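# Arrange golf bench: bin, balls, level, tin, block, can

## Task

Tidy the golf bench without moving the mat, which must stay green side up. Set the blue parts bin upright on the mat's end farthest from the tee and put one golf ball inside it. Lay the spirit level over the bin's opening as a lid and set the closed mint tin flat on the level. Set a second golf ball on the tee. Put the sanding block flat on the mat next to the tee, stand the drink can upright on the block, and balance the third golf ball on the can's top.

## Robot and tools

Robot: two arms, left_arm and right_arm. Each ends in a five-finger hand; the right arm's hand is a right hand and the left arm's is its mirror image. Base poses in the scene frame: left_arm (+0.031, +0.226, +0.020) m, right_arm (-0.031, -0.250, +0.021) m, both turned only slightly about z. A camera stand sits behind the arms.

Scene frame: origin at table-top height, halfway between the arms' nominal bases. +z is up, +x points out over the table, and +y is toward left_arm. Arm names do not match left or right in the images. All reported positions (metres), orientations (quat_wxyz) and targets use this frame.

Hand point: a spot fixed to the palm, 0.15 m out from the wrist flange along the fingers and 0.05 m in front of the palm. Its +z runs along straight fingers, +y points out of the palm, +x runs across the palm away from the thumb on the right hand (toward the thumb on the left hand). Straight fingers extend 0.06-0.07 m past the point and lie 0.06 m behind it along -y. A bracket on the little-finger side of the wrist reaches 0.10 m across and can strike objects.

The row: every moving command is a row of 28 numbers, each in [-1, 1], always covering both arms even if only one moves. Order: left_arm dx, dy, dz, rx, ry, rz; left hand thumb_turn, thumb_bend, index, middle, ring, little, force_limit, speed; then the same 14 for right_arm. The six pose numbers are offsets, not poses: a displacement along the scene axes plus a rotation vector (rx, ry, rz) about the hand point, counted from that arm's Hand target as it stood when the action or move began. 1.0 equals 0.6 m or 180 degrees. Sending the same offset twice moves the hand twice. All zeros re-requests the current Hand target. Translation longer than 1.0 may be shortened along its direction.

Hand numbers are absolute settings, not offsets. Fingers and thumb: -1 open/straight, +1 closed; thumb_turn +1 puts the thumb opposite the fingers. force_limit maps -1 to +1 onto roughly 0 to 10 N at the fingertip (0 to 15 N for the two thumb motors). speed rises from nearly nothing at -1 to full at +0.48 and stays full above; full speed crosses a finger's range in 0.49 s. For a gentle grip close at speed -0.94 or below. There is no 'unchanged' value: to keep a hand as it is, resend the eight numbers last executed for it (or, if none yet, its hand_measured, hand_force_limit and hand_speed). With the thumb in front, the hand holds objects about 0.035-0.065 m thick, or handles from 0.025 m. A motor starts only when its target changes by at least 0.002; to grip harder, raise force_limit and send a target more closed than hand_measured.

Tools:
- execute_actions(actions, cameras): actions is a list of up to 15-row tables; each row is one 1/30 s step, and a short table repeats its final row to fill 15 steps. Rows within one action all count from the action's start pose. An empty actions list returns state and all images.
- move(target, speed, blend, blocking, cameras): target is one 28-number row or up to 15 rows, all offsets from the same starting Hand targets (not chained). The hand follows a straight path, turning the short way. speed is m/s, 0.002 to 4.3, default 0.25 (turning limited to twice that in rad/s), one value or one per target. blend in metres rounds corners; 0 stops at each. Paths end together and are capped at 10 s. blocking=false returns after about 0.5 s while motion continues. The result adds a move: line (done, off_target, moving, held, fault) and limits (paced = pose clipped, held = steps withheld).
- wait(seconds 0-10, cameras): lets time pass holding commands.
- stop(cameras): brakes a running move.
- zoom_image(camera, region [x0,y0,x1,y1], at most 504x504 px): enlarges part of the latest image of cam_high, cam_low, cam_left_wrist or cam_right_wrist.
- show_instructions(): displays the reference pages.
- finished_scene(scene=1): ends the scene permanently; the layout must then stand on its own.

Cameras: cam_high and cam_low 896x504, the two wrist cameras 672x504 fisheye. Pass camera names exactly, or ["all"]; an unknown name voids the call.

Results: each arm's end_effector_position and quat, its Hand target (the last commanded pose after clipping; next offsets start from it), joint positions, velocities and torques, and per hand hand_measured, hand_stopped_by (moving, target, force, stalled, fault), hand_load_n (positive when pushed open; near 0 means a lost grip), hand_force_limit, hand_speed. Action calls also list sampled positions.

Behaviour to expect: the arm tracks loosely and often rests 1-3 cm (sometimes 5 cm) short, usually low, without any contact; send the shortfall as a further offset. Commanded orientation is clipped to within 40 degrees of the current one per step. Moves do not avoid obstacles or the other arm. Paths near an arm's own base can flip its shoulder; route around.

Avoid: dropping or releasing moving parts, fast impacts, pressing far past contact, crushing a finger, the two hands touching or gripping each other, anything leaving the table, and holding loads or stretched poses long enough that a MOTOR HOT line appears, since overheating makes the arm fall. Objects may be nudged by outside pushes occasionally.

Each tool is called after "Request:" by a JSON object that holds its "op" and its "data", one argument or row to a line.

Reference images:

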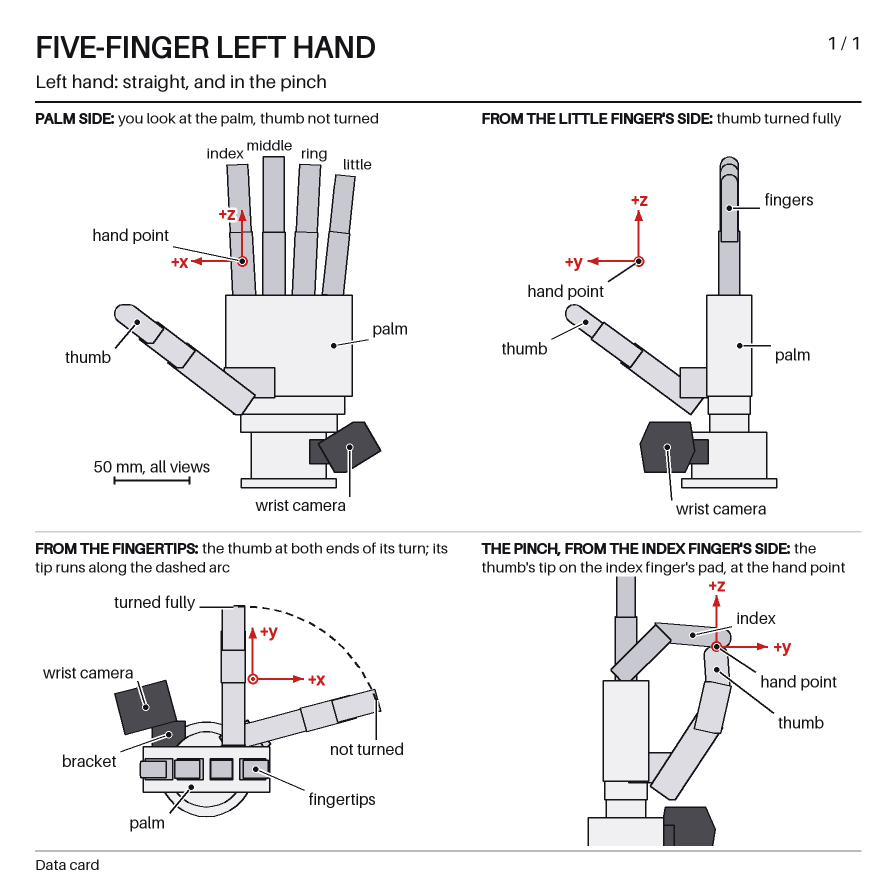

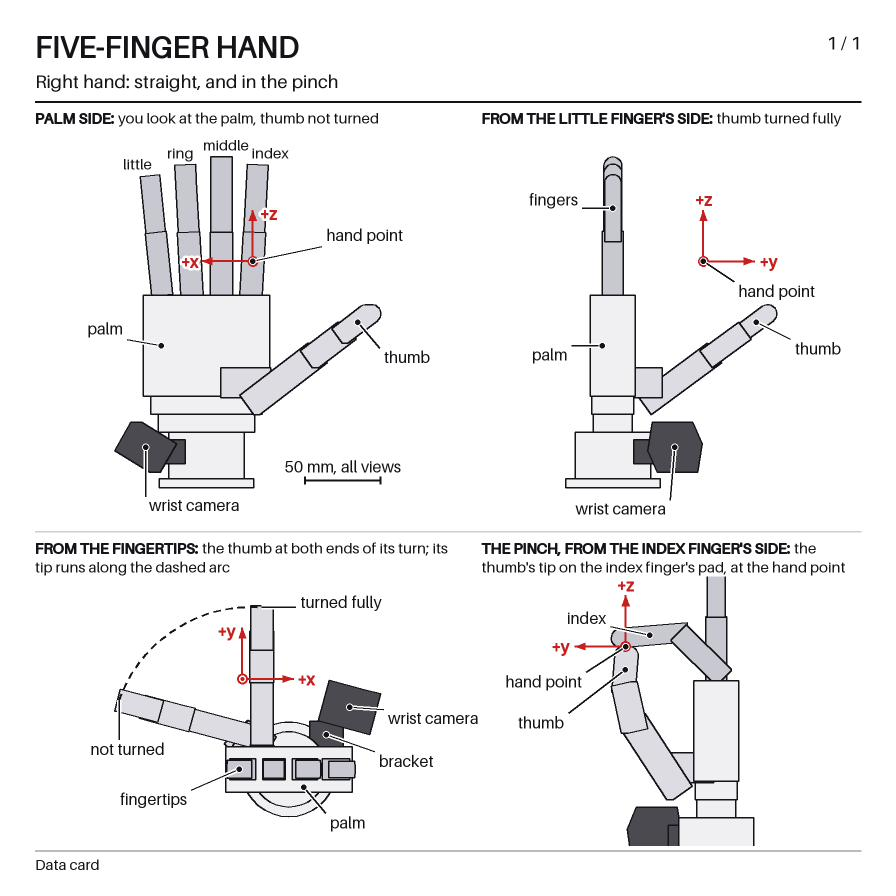

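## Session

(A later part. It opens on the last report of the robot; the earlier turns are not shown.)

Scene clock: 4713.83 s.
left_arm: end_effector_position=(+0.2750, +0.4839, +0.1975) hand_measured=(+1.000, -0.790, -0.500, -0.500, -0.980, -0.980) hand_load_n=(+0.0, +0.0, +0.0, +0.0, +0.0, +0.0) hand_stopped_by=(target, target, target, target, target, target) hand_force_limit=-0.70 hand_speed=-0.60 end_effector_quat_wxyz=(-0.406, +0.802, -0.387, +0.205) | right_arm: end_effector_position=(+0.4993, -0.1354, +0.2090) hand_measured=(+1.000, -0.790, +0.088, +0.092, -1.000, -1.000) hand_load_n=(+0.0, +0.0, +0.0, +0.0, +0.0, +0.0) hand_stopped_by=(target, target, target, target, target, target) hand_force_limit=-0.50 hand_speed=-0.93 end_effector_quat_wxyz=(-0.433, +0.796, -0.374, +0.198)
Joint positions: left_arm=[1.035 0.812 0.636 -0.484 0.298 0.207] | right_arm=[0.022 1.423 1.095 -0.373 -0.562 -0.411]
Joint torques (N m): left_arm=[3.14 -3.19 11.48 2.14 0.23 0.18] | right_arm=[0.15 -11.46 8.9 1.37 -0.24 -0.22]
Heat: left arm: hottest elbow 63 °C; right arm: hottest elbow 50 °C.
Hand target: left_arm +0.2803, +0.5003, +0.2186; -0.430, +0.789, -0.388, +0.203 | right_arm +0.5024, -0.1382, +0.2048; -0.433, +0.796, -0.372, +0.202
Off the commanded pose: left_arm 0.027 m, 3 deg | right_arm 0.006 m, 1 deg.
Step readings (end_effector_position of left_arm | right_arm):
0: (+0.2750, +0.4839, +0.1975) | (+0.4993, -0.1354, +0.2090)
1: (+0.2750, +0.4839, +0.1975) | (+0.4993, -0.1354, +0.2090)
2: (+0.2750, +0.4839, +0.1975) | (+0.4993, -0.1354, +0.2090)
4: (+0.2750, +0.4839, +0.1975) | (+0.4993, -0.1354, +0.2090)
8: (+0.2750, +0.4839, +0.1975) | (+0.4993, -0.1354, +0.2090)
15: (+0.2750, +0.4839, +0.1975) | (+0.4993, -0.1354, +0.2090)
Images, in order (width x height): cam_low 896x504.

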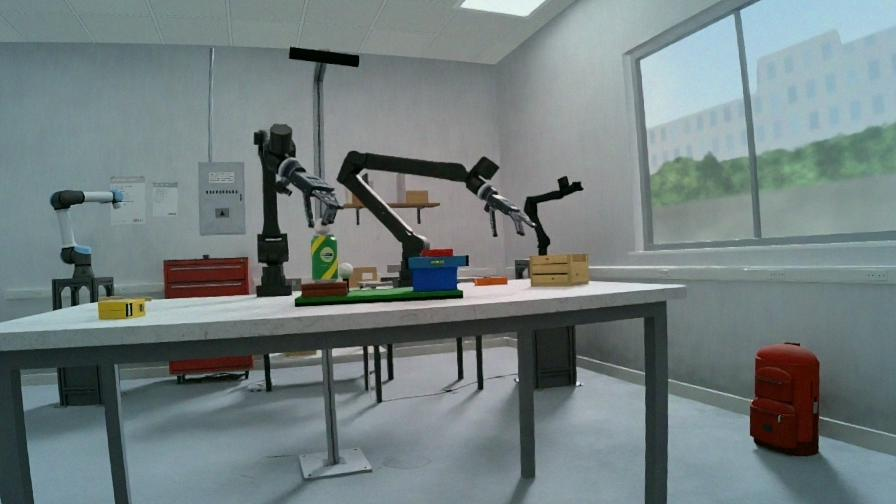

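Request:
{"op": "execute_actions", "data": {
  "actions": [
    [[0,0,0,0,0,0,1,-0.79,-0.5,-0.5,-0.98,-0.98,-0.7,-0.6,0,0,0.002,0,0,0,1,-0.84,0.02,0.02,-1,-1,-0.5,-0.9]]
  ],
  "cameras": ["cam_low","cam_right_wrist"]
}}

Request:
{"op": "zoom_image", "data": {
  "camera": "cam_low",
  "region": [300, 205, 350, 255]
}}

Scene clock: 4723.07 s.
left_arm: end_effector_position=(+0.2750, +0.4839, +0.1975) hand_measured=(+1.000, -0.790, -0.500, -0.500, -0.980, -0.980) hand_load_n=(+0.0, +0.0, +0.0, +0.0, +0.0, +0.0) hand_stopped_by=(target, target, target, target, target, target) hand_force_limit=-0.70 hand_speed=-0.60 end_effector_quat_wxyz=(-0.406, +0.802, -0.387, +0.205) | right_arm: end_effector_position=(+0.4993, -0.1354, +0.2090) hand_measured=(+1.000, -0.840, +0.020, +0.020, -1.000, -1.000) hand_load_n=(+0.0, +0.0, +0.0, +0.0, +0.0, +0.0) hand_stopped_by=(target, target, target, target, target, target) hand_force_limit=-0.50 hand_speed=-0.90 end_effector_quat_wxyz=(-0.433, +0.796, -0.374, +0.198)
Joint positions: left_arm=[1.035 0.812 0.636 -0.484 0.298 0.207] | right_arm=[0.022 1.423 1.095 -0.373 -0.562 -0.411]
Joint torques (N m): left_arm=[3.14 -3.19 11.51 2.18 0.23 0.18] | right_arm=[0.15 -11.52 9.07 1.25 -0.23 -0.22]
Heat: left arm: hottest elbow 63 °C; right arm: hottest elbow 50 °C.
Hand target: left_arm +0.2803, +0.5003, +0.2186; -0.430, +0.789, -0.388, +0.203 | right_arm +0.5024, -0.1382, +0.2060; -0.433, +0.796, -0.372, +0.202
Off the commanded pose: left_arm 0.027 m, 3 deg | right_arm 0.005 m, 1 deg.
Step readings (end_effector_position of left_arm | right_arm):
0: (+0.2750, +0.4839, +0.1975) | (+0.4993, -0.1354, +0.2090)
1: (+0.2750, +0.4839, +0.1975) | (+0.4993, -0.1354, +0.2090)
2: (+0.2750, +0.4839, +0.1975) | (+0.4993, -0.1354, +0.2090)
4: (+0.2750, +0.4839, +0.1975) | (+0.4993, -0.1354, +0.2090)
8: (+0.2750, +0.4839, +0.1975) | (+0.4993, -0.1354, +0.2090)
15: (+0.2750, +0.4839, +0.1975) | (+0.4993, -0.1354, +0.2090)
Images, in order (width x height): cam_low 896x504, cam_right_wrist 672x504.

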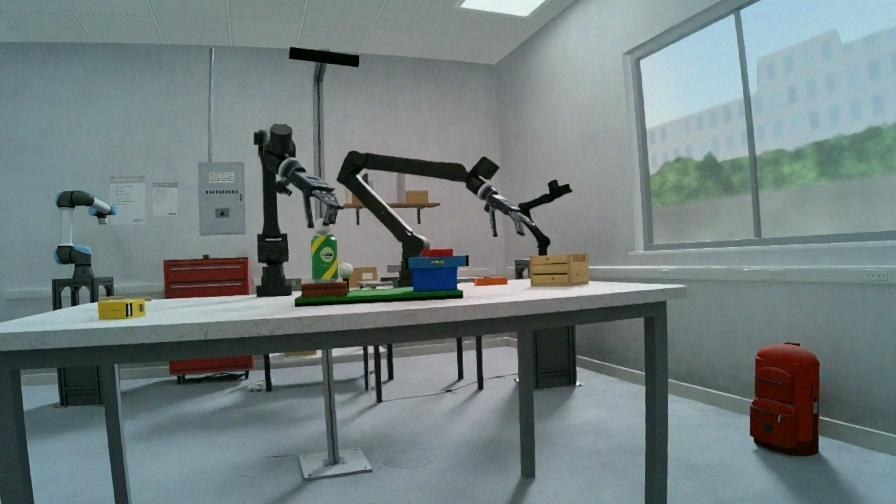

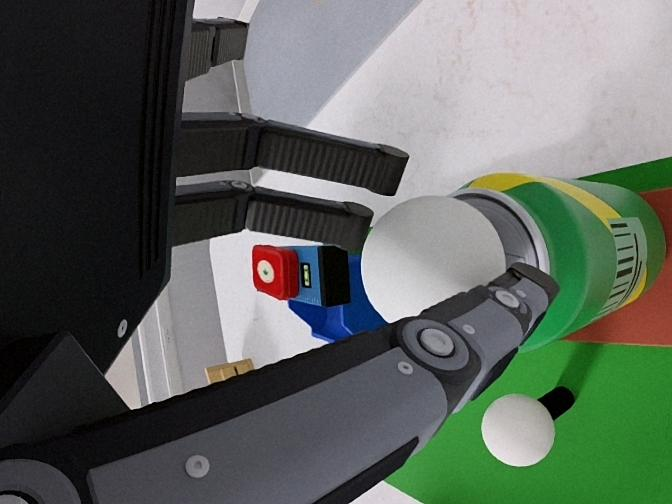

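Scaled by 10.080 from the camera's 896x504 image, which has a finer 1280x720 frame.

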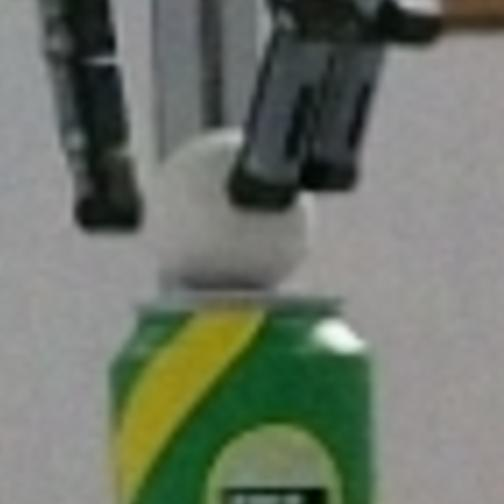

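Request:
{"op": "move", "data": {
  "target": [
    [0,0,0,0,0,0,1,-0.79,-0.5,-0.5,-0.98,-0.98,-0.7,-0.6,0,0,0,0,0,0,1,-0.84,-0.3,-0.3,-1,-1,-0.5,-0.88]
  ],
  "speed": 0.05,
  "cameras": ["cam_low","cam_right_wrist"]
}}

Scene clock: 4743.83 s.
left_arm: end_effector_position=(+0.2750, +0.4839, +0.1975) hand_measured=(+1.000, -0.790, -0.500, -0.500, -0.980, -0.980) hand_load_n=(+0.0, +0.0, +0.0, +0.0, +0.0, +0.0) hand_stopped_by=(target, target, target, target, target, target) hand_force_limit=-0.70 hand_speed=-0.60 end_effector_quat_wxyz=(-0.406, +0.802, -0.387, +0.205) | right_arm: end_effector_position=(+0.4993, -0.1354, +0.2090) hand_measured=(+1.000, -0.840, -0.300, -0.300, -1.000, -1.000) hand_load_n=(+0.0, +0.0, +0.0, -0.5, +0.0, +0.0) hand_stopped_by=(target, target, target, target, target, target) hand_force_limit=-0.50 hand_speed=-0.88 end_effector_quat_wxyz=(-0.433, +0.796, -0.374, +0.198)
Joint positions: left_arm=[1.035 0.812 0.636 -0.484 0.298 0.207] | right_arm=[0.022 1.423 1.095 -0.373 -0.562 -0.411]
Joint torques (N m): left_arm=[3.25 -3.25 11.47 2.15 0.24 0.18] | right_arm=[0.09 -11.52 9.07 1.26 -0.24 -0.22]
Heat: left arm: hottest elbow 64 °C; right arm: hottest elbow 50 °C.
Hand target: left_arm +0.2803, +0.5003, +0.2186; -0.430, +0.789, -0.388, +0.203 | right_arm +0.5024, -0.1382, +0.2060; -0.433, +0.796, -0.372, +0.202
Off the commanded pose: left_arm 0.027 m, 3 deg | right_arm 0.005 m, 1 deg.
move: off_target (left_arm)
Images, in order (width x height): cam_low 896x504, cam_right_wrist 672x504.

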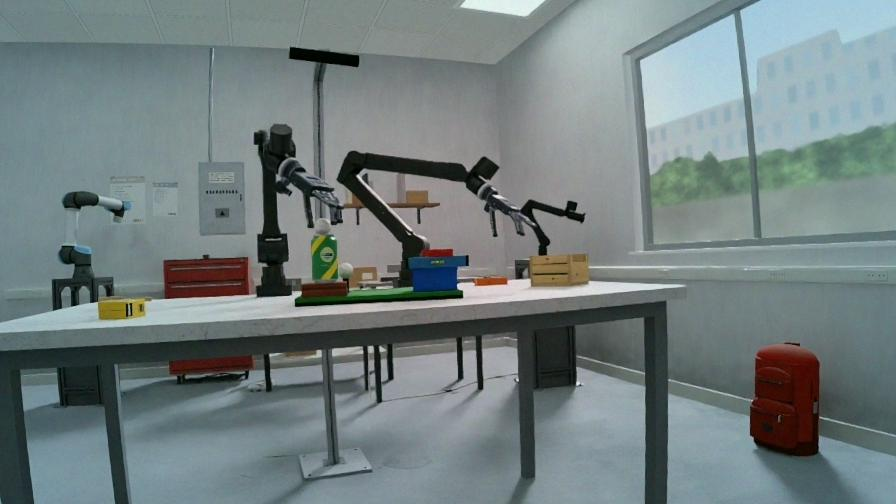

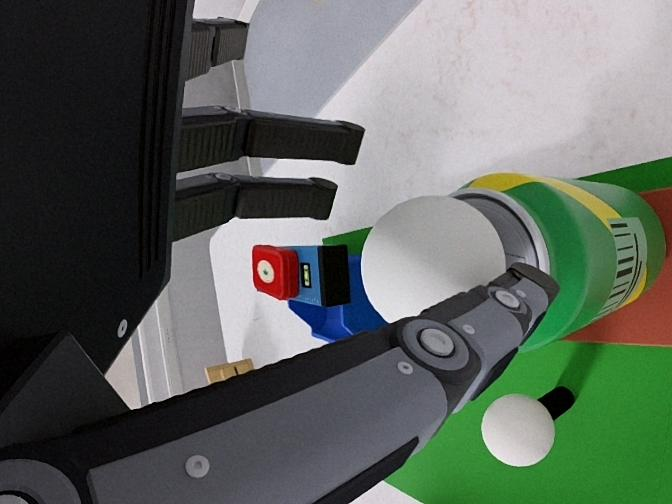

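Request:
{"op": "move", "data": {
  "target": [
    [0,0,0,0,0,0,1,-0.79,-0.5,-0.5,-0.98,-0.98,-0.7,-0.6,0,0,0,0,0,0,1,-0.98,-0.97,-0.97,-1,-1,-0.5,-0.85]
  ],
  "speed": 0.05,
  "cameras": ["cam_low","cam_right_wrist"]
}}

Request:
{"op": "zoom_image", "data": {
  "camera": "cam_low",
  "region": [290, 190, 390, 260]
}}

Scene clock: 4756.07 s.
left_arm: end_effector_position=(+0.2750, +0.4839, +0.1975) hand_measured=(+1.000, -0.790, -0.500, -0.500, -0.980, -0.980) hand_load_n=(+0.0, +0.0, +0.0, +0.0, +0.0, +0.0) hand_stopped_by=(target, target, target, target, target, target) hand_force_limit=-0.70 hand_speed=-0.60 end_effector_quat_wxyz=(-0.406, +0.802, -0.387, +0.205) | right_arm: end_effector_position=(+0.4993, -0.1354, +0.2090) hand_measured=(+1.000, -0.980, -0.970, -0.970, -1.000, -1.000) hand_load_n=(+0.0, +0.0, +0.0, +0.0, +0.0, +0.0) hand_stopped_by=(target, target, target, target, target, target) hand_force_limit=-0.50 hand_speed=-0.85 end_effector_quat_wxyz=(-0.433, +0.796, -0.374, +0.198)
Joint positions: left_arm=[1.035 0.812 0.636 -0.484 0.298 0.207] | right_arm=[0.022 1.423 1.095 -0.373 -0.562 -0.411]
Joint torques (N m): left_arm=[3.19 -3.19 11.49 2.14 0.23 0.18] | right_arm=[0.15 -11.46 9.09 1.25 -0.24 -0.22]
Heat: left arm: hottest elbow 64 °C; right arm: hottest elbow 49 °C.
Hand target: left_arm +0.2803, +0.5003, +0.2186; -0.430, +0.789, -0.388, +0.203 | right_arm +0.5024, -0.1382, +0.2060; -0.433, +0.796, -0.372, +0.202
Off the commanded pose: left_arm 0.027 m, 3 deg | right_arm 0.005 m, 1 deg.
move: off_target (left_arm)
Images, in order (width x height): cam_low 896x504, cam_right_wrist 672x504.

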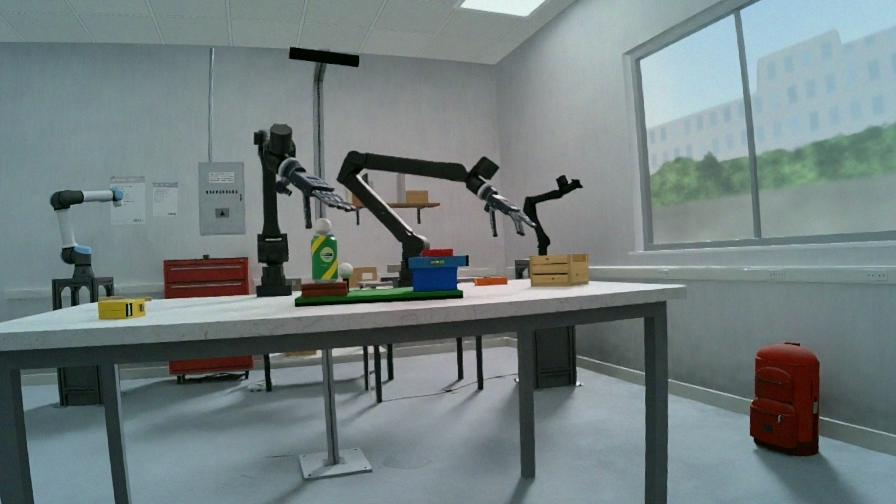

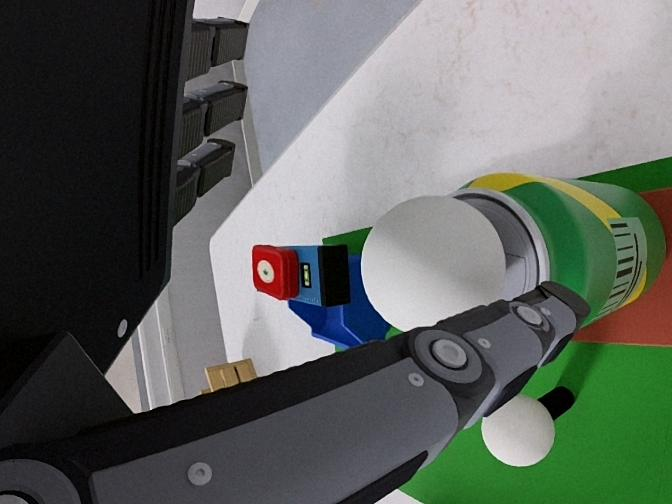

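Scaled by 5.040 from the camera's 896x504 image, which has a finer 1280x720 frame.

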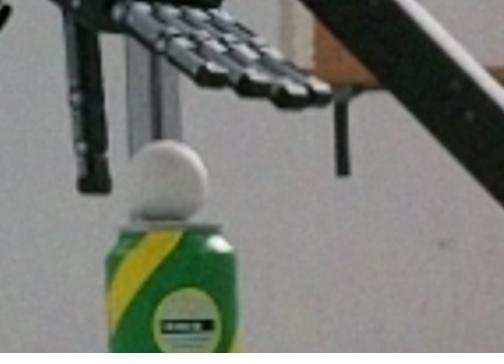

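Request:
{"op": "move", "data": {
  "target": [
    [0,0,0,0,0,0,1,-0.79,-0.5,-0.5,-0.98,-0.98,-0.7,-0.6,-0.015,0,0.1,0,0,0,1,-0.98,-0.97,-0.97,-1,-1,-0.5,-0.85]
  ],
  "speed": 0.04,
  "cameras": ["cam_low","cam_right_wrist"]
}}

Request:
{"op": "zoom_image", "data": {
  "camera": "cam_low",
  "region": [290, 190, 390, 260]
}}

Scene clock: 4763.17 s.
left_arm: end_effector_position=(+0.2750, +0.4839, +0.1975) hand_measured=(+1.000, -0.790, -0.500, -0.500, -0.980, -0.980) hand_load_n=(+0.0, +0.0, +0.0, +0.0, +0.0, +0.0) hand_stopped_by=(target, target, target, target, target, target) hand_force_limit=-0.70 hand_speed=-0.60 end_effector_quat_wxyz=(-0.406, +0.802, -0.387, +0.205) | right_arm: end_effector_position=(+0.4753, -0.1357, +0.2274) hand_measured=(+1.000, -0.980, -0.970, -0.970, -1.000, -1.000) hand_load_n=(+0.0, +0.0, +0.5, +0.0, +0.0, +0.0) hand_stopped_by=(target, target, target, target, target, target) hand_force_limit=-0.50 hand_speed=-0.85 end_effector_quat_wxyz=(-0.420, +0.802, -0.388, +0.171)
Joint positions: left_arm=[1.035 0.812 0.636 -0.484 0.298 0.207] | right_arm=[0.022 1.375 1.121 -0.513 -0.562 -0.411]
Joint torques (N m): left_arm=[3.14 -3.08 11.48 2.17 0.23 0.18] | right_arm=[0.15 -12.69 14.27 0.55 -0.25 -0.22]
Heat: left arm: hottest elbow 64 °C; right arm: hottest elbow 50 °C.
Hand target: left_arm +0.2803, +0.5003, +0.2186; -0.430, +0.789, -0.388, +0.203 | right_arm +0.4934, -0.1382, +0.2660; -0.433, +0.796, -0.372, +0.202
Off the commanded pose: left_arm 0.027 m, 3 deg | right_arm 0.043 m, 4 deg.
move: off_target (left_arm, right_arm)
Images, in order (width x height): cam_low 896x504, cam_right_wrist 672x504.

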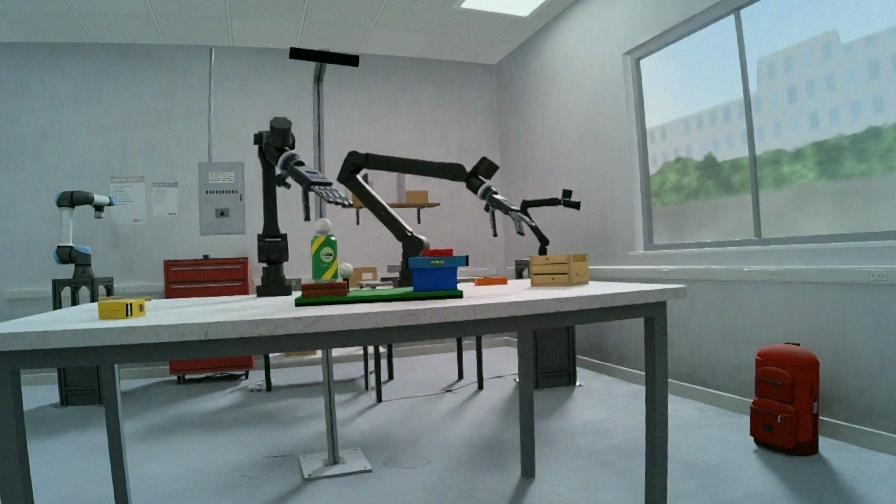

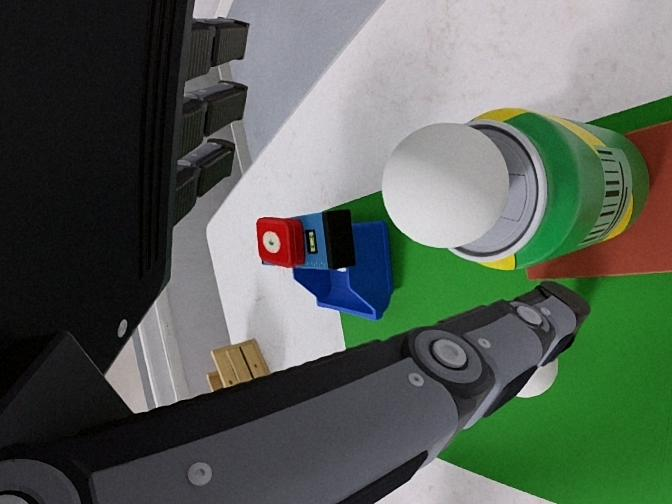

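Scaled by 5.040 from the camera's 896x504 image, which has a finer 1280x720 frame.

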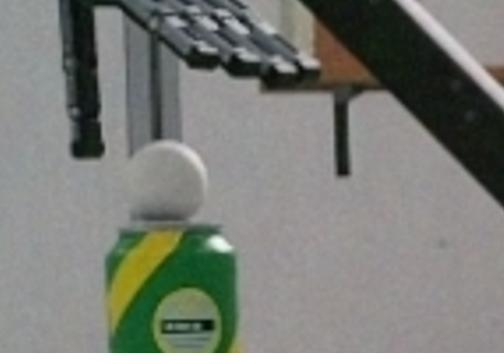

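Request:
{"op": "move", "data": {
  "target": [
    [0,0,0,0,0,0,1,-0.79,-0.5,-0.5,-0.98,-0.98,-0.7,-0.6,-0.03,0,0.1,0,0,0,1,-0.98,-0.97,-0.97,-1,-1,-0.5,-0.85]
  ],
  "speed": 0.06,
  "cameras": ["cam_low"]
}}

Request:
{"op": "zoom_image", "data": {
  "camera": "cam_low",
  "region": [290, 190, 390, 260]
}}

Scene clock: 4770.47 s.
left_arm: end_effector_position=(+0.2750, +0.4839, +0.1975) hand_measured=(+1.000, -0.790, -0.500, -0.500, -0.980, -0.980) hand_load_n=(+0.0, +0.0, +0.0, -0.5, -0.5, -0.5) hand_stopped_by=(target, target, target, target, target, target) hand_force_limit=-0.70 hand_speed=-0.60 end_effector_quat_wxyz=(-0.406, +0.802, -0.387, +0.205) | right_arm: end_effector_position=(+0.4617, -0.1359, +0.2869) hand_measured=(+1.000, -0.980, -0.970, -0.970, -1.000, -1.000) hand_load_n=(+0.0, +0.0, +0.0, +0.0, +0.0, +0.0) hand_stopped_by=(target, target, target, target, target, target) hand_force_limit=-0.50 hand_speed=-0.85 end_effector_quat_wxyz=(-0.420, +0.802, -0.388, +0.172)
Joint positions: left_arm=[1.035 0.812 0.636 -0.484 0.298 0.207] | right_arm=[0.022 1.312 1.219 -0.674 -0.562 -0.411]
Joint torques (N m): left_arm=[3.14 -3.25 11.49 2.17 0.24 0.17] | right_arm=[0.15 -11.87 14.57 0.5 -0.23 -0.21]
Heat: left arm: hottest elbow 64 °C; right arm: hottest elbow 52 °C.
Hand target: left_arm +0.2803, +0.5003, +0.2186; -0.430, +0.789, -0.388, +0.203 | right_arm +0.4753, -0.1382, +0.3262; -0.433, +0.796, -0.372, +0.202
Off the commanded pose: left_arm 0.027 m, 3 deg | right_arm 0.042 m, 4 deg.
move: off_target (left_arm, right_arm)
Images, in order (width x height): cam_low 896x504.

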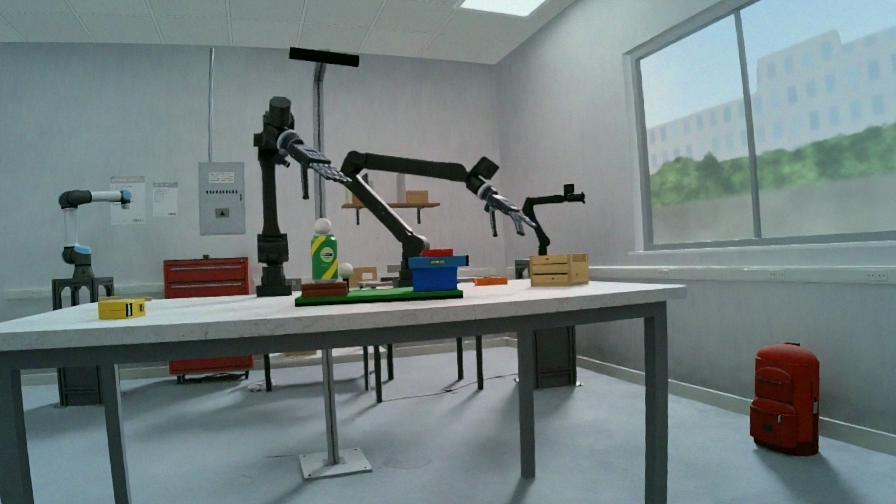

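Scaled by 5.040 from the camera's 896x504 image, which has a finer 1280x720 frame.

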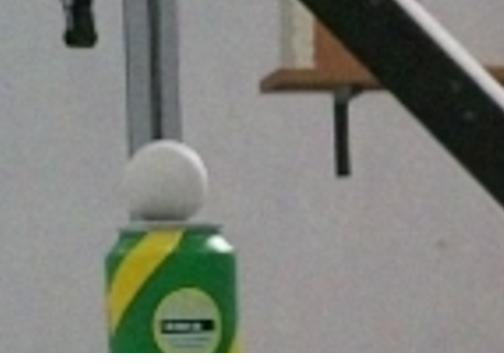

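Request:
{"op": "move", "data": {
  "target": [
    [0,0,0,0,0,0,1,-0.79,-0.5,-0.5,-0.98,-0.98,-0.7,-0.6,-0.17,-0.1,0.06,0,0,0,1,-0.98,-0.97,-0.97,-1,-1,-0.5,-0.85]
  ],
  "speed": 0.1,
  "cameras": ["all"]
}}

Request:
{"op": "zoom_image", "data": {
  "camera": "cam_low",
  "region": [280, 200, 480, 320]
}}

Request:
{"op": "zoom_image", "data": {
  "camera": "cam_high",
  "region": [380, 180, 620, 360]
}}

Scene clock: 4778.63 s.
left_arm: end_effector_position=(+0.2750, +0.4839, +0.1975) hand_measured=(+1.000, -0.790, -0.500, -0.500, -0.980, -0.980) hand_load_n=(+0.0, +0.0, +0.0, +0.0, +0.0, -0.5) hand_stopped_by=(target, target, target, target, target, target) hand_force_limit=-0.70 hand_speed=-0.60 end_effector_quat_wxyz=(-0.406, +0.802, -0.387, +0.205) | right_arm: end_effector_position=(+0.3776, -0.1944, +0.3642) hand_measured=(+1.000, -0.980, -0.970, -0.970, -1.000, -1.000) hand_load_n=(+0.0, +0.0, +0.0, +0.0, +0.0, +0.0) hand_stopped_by=(target, target, target, target, target, target) hand_force_limit=-0.50 hand_speed=-0.85 end_effector_quat_wxyz=(-0.435, +0.795, -0.372, +0.201)
Joint positions: left_arm=[1.035 0.812 0.636 -0.484 0.298 0.207] | right_arm=[-0.152 1.076 1.219 -0.92 -0.69 -0.554]
Joint torques (N m): left_arm=[3.14 -3.25 11.49 2.17 0.24 0.18] | right_arm=[-0.32 -7.53 8.73 0.46 -0.52 -0.28]
Heat: left arm: hottest elbow 64 °C; right arm: hottest elbow 54 °C.
Hand target: left_arm +0.2803, +0.5003, +0.2186; -0.430, +0.789, -0.388, +0.203 | right_arm +0.3734, -0.1983, +0.3621; -0.433, +0.796, -0.372, +0.202
Off the commanded pose: left_arm 0.027 m, 3 deg | right_arm 0.006 m, 0 deg.
move: off_target (left_arm)

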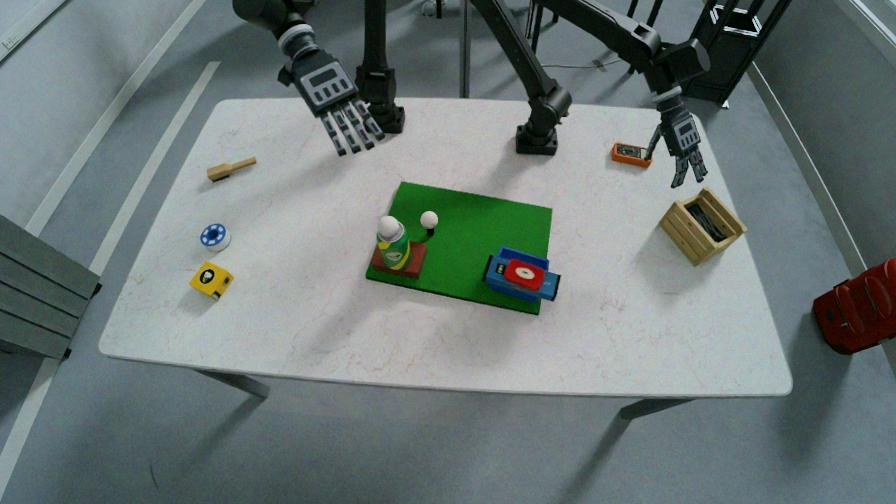

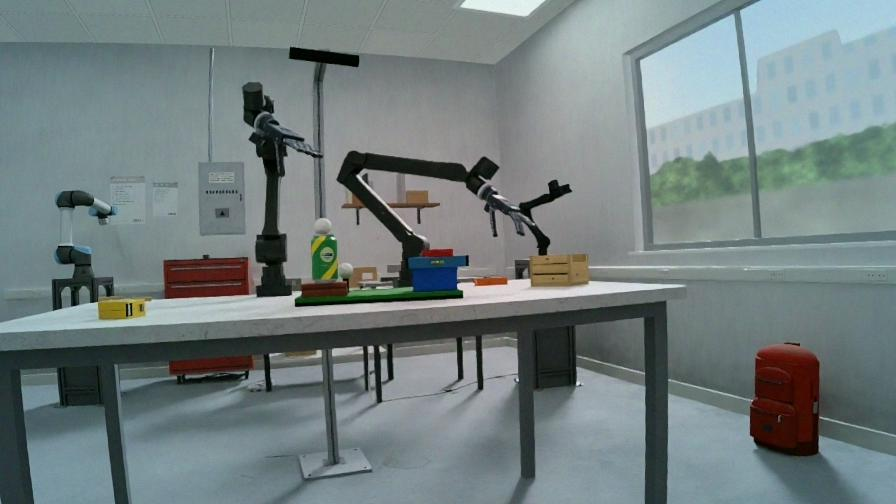

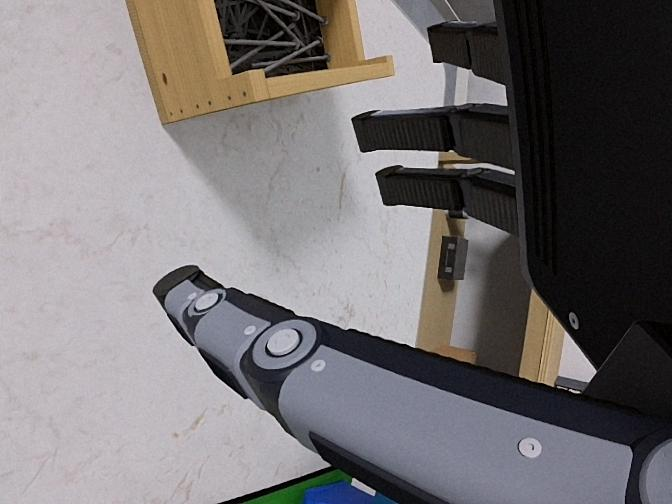

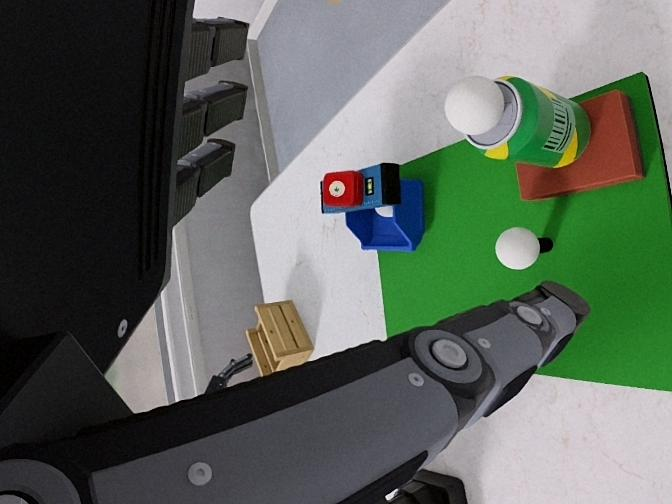

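Scaled by 2.520 from the camera's 896x504 image, which has a finer 1280x720 frame.

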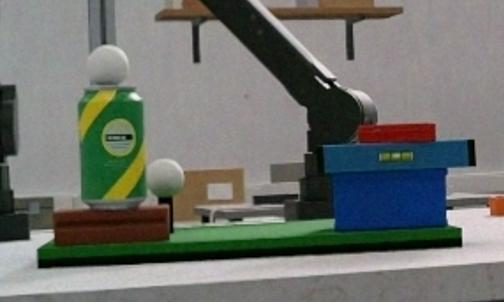

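Scaled by 2.100 from the camera's 896x504 image, which has a finer 1280x720 frame.

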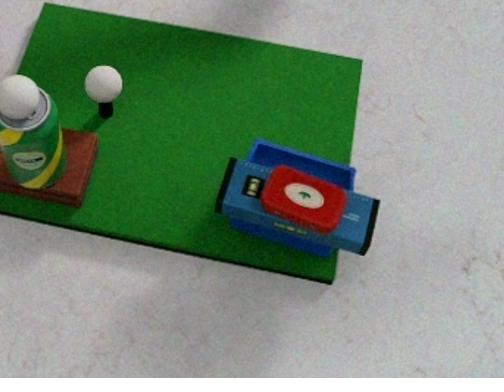

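Request:
{"op": "finished_scene", "data": {

}}

The scene is finished: the task was done.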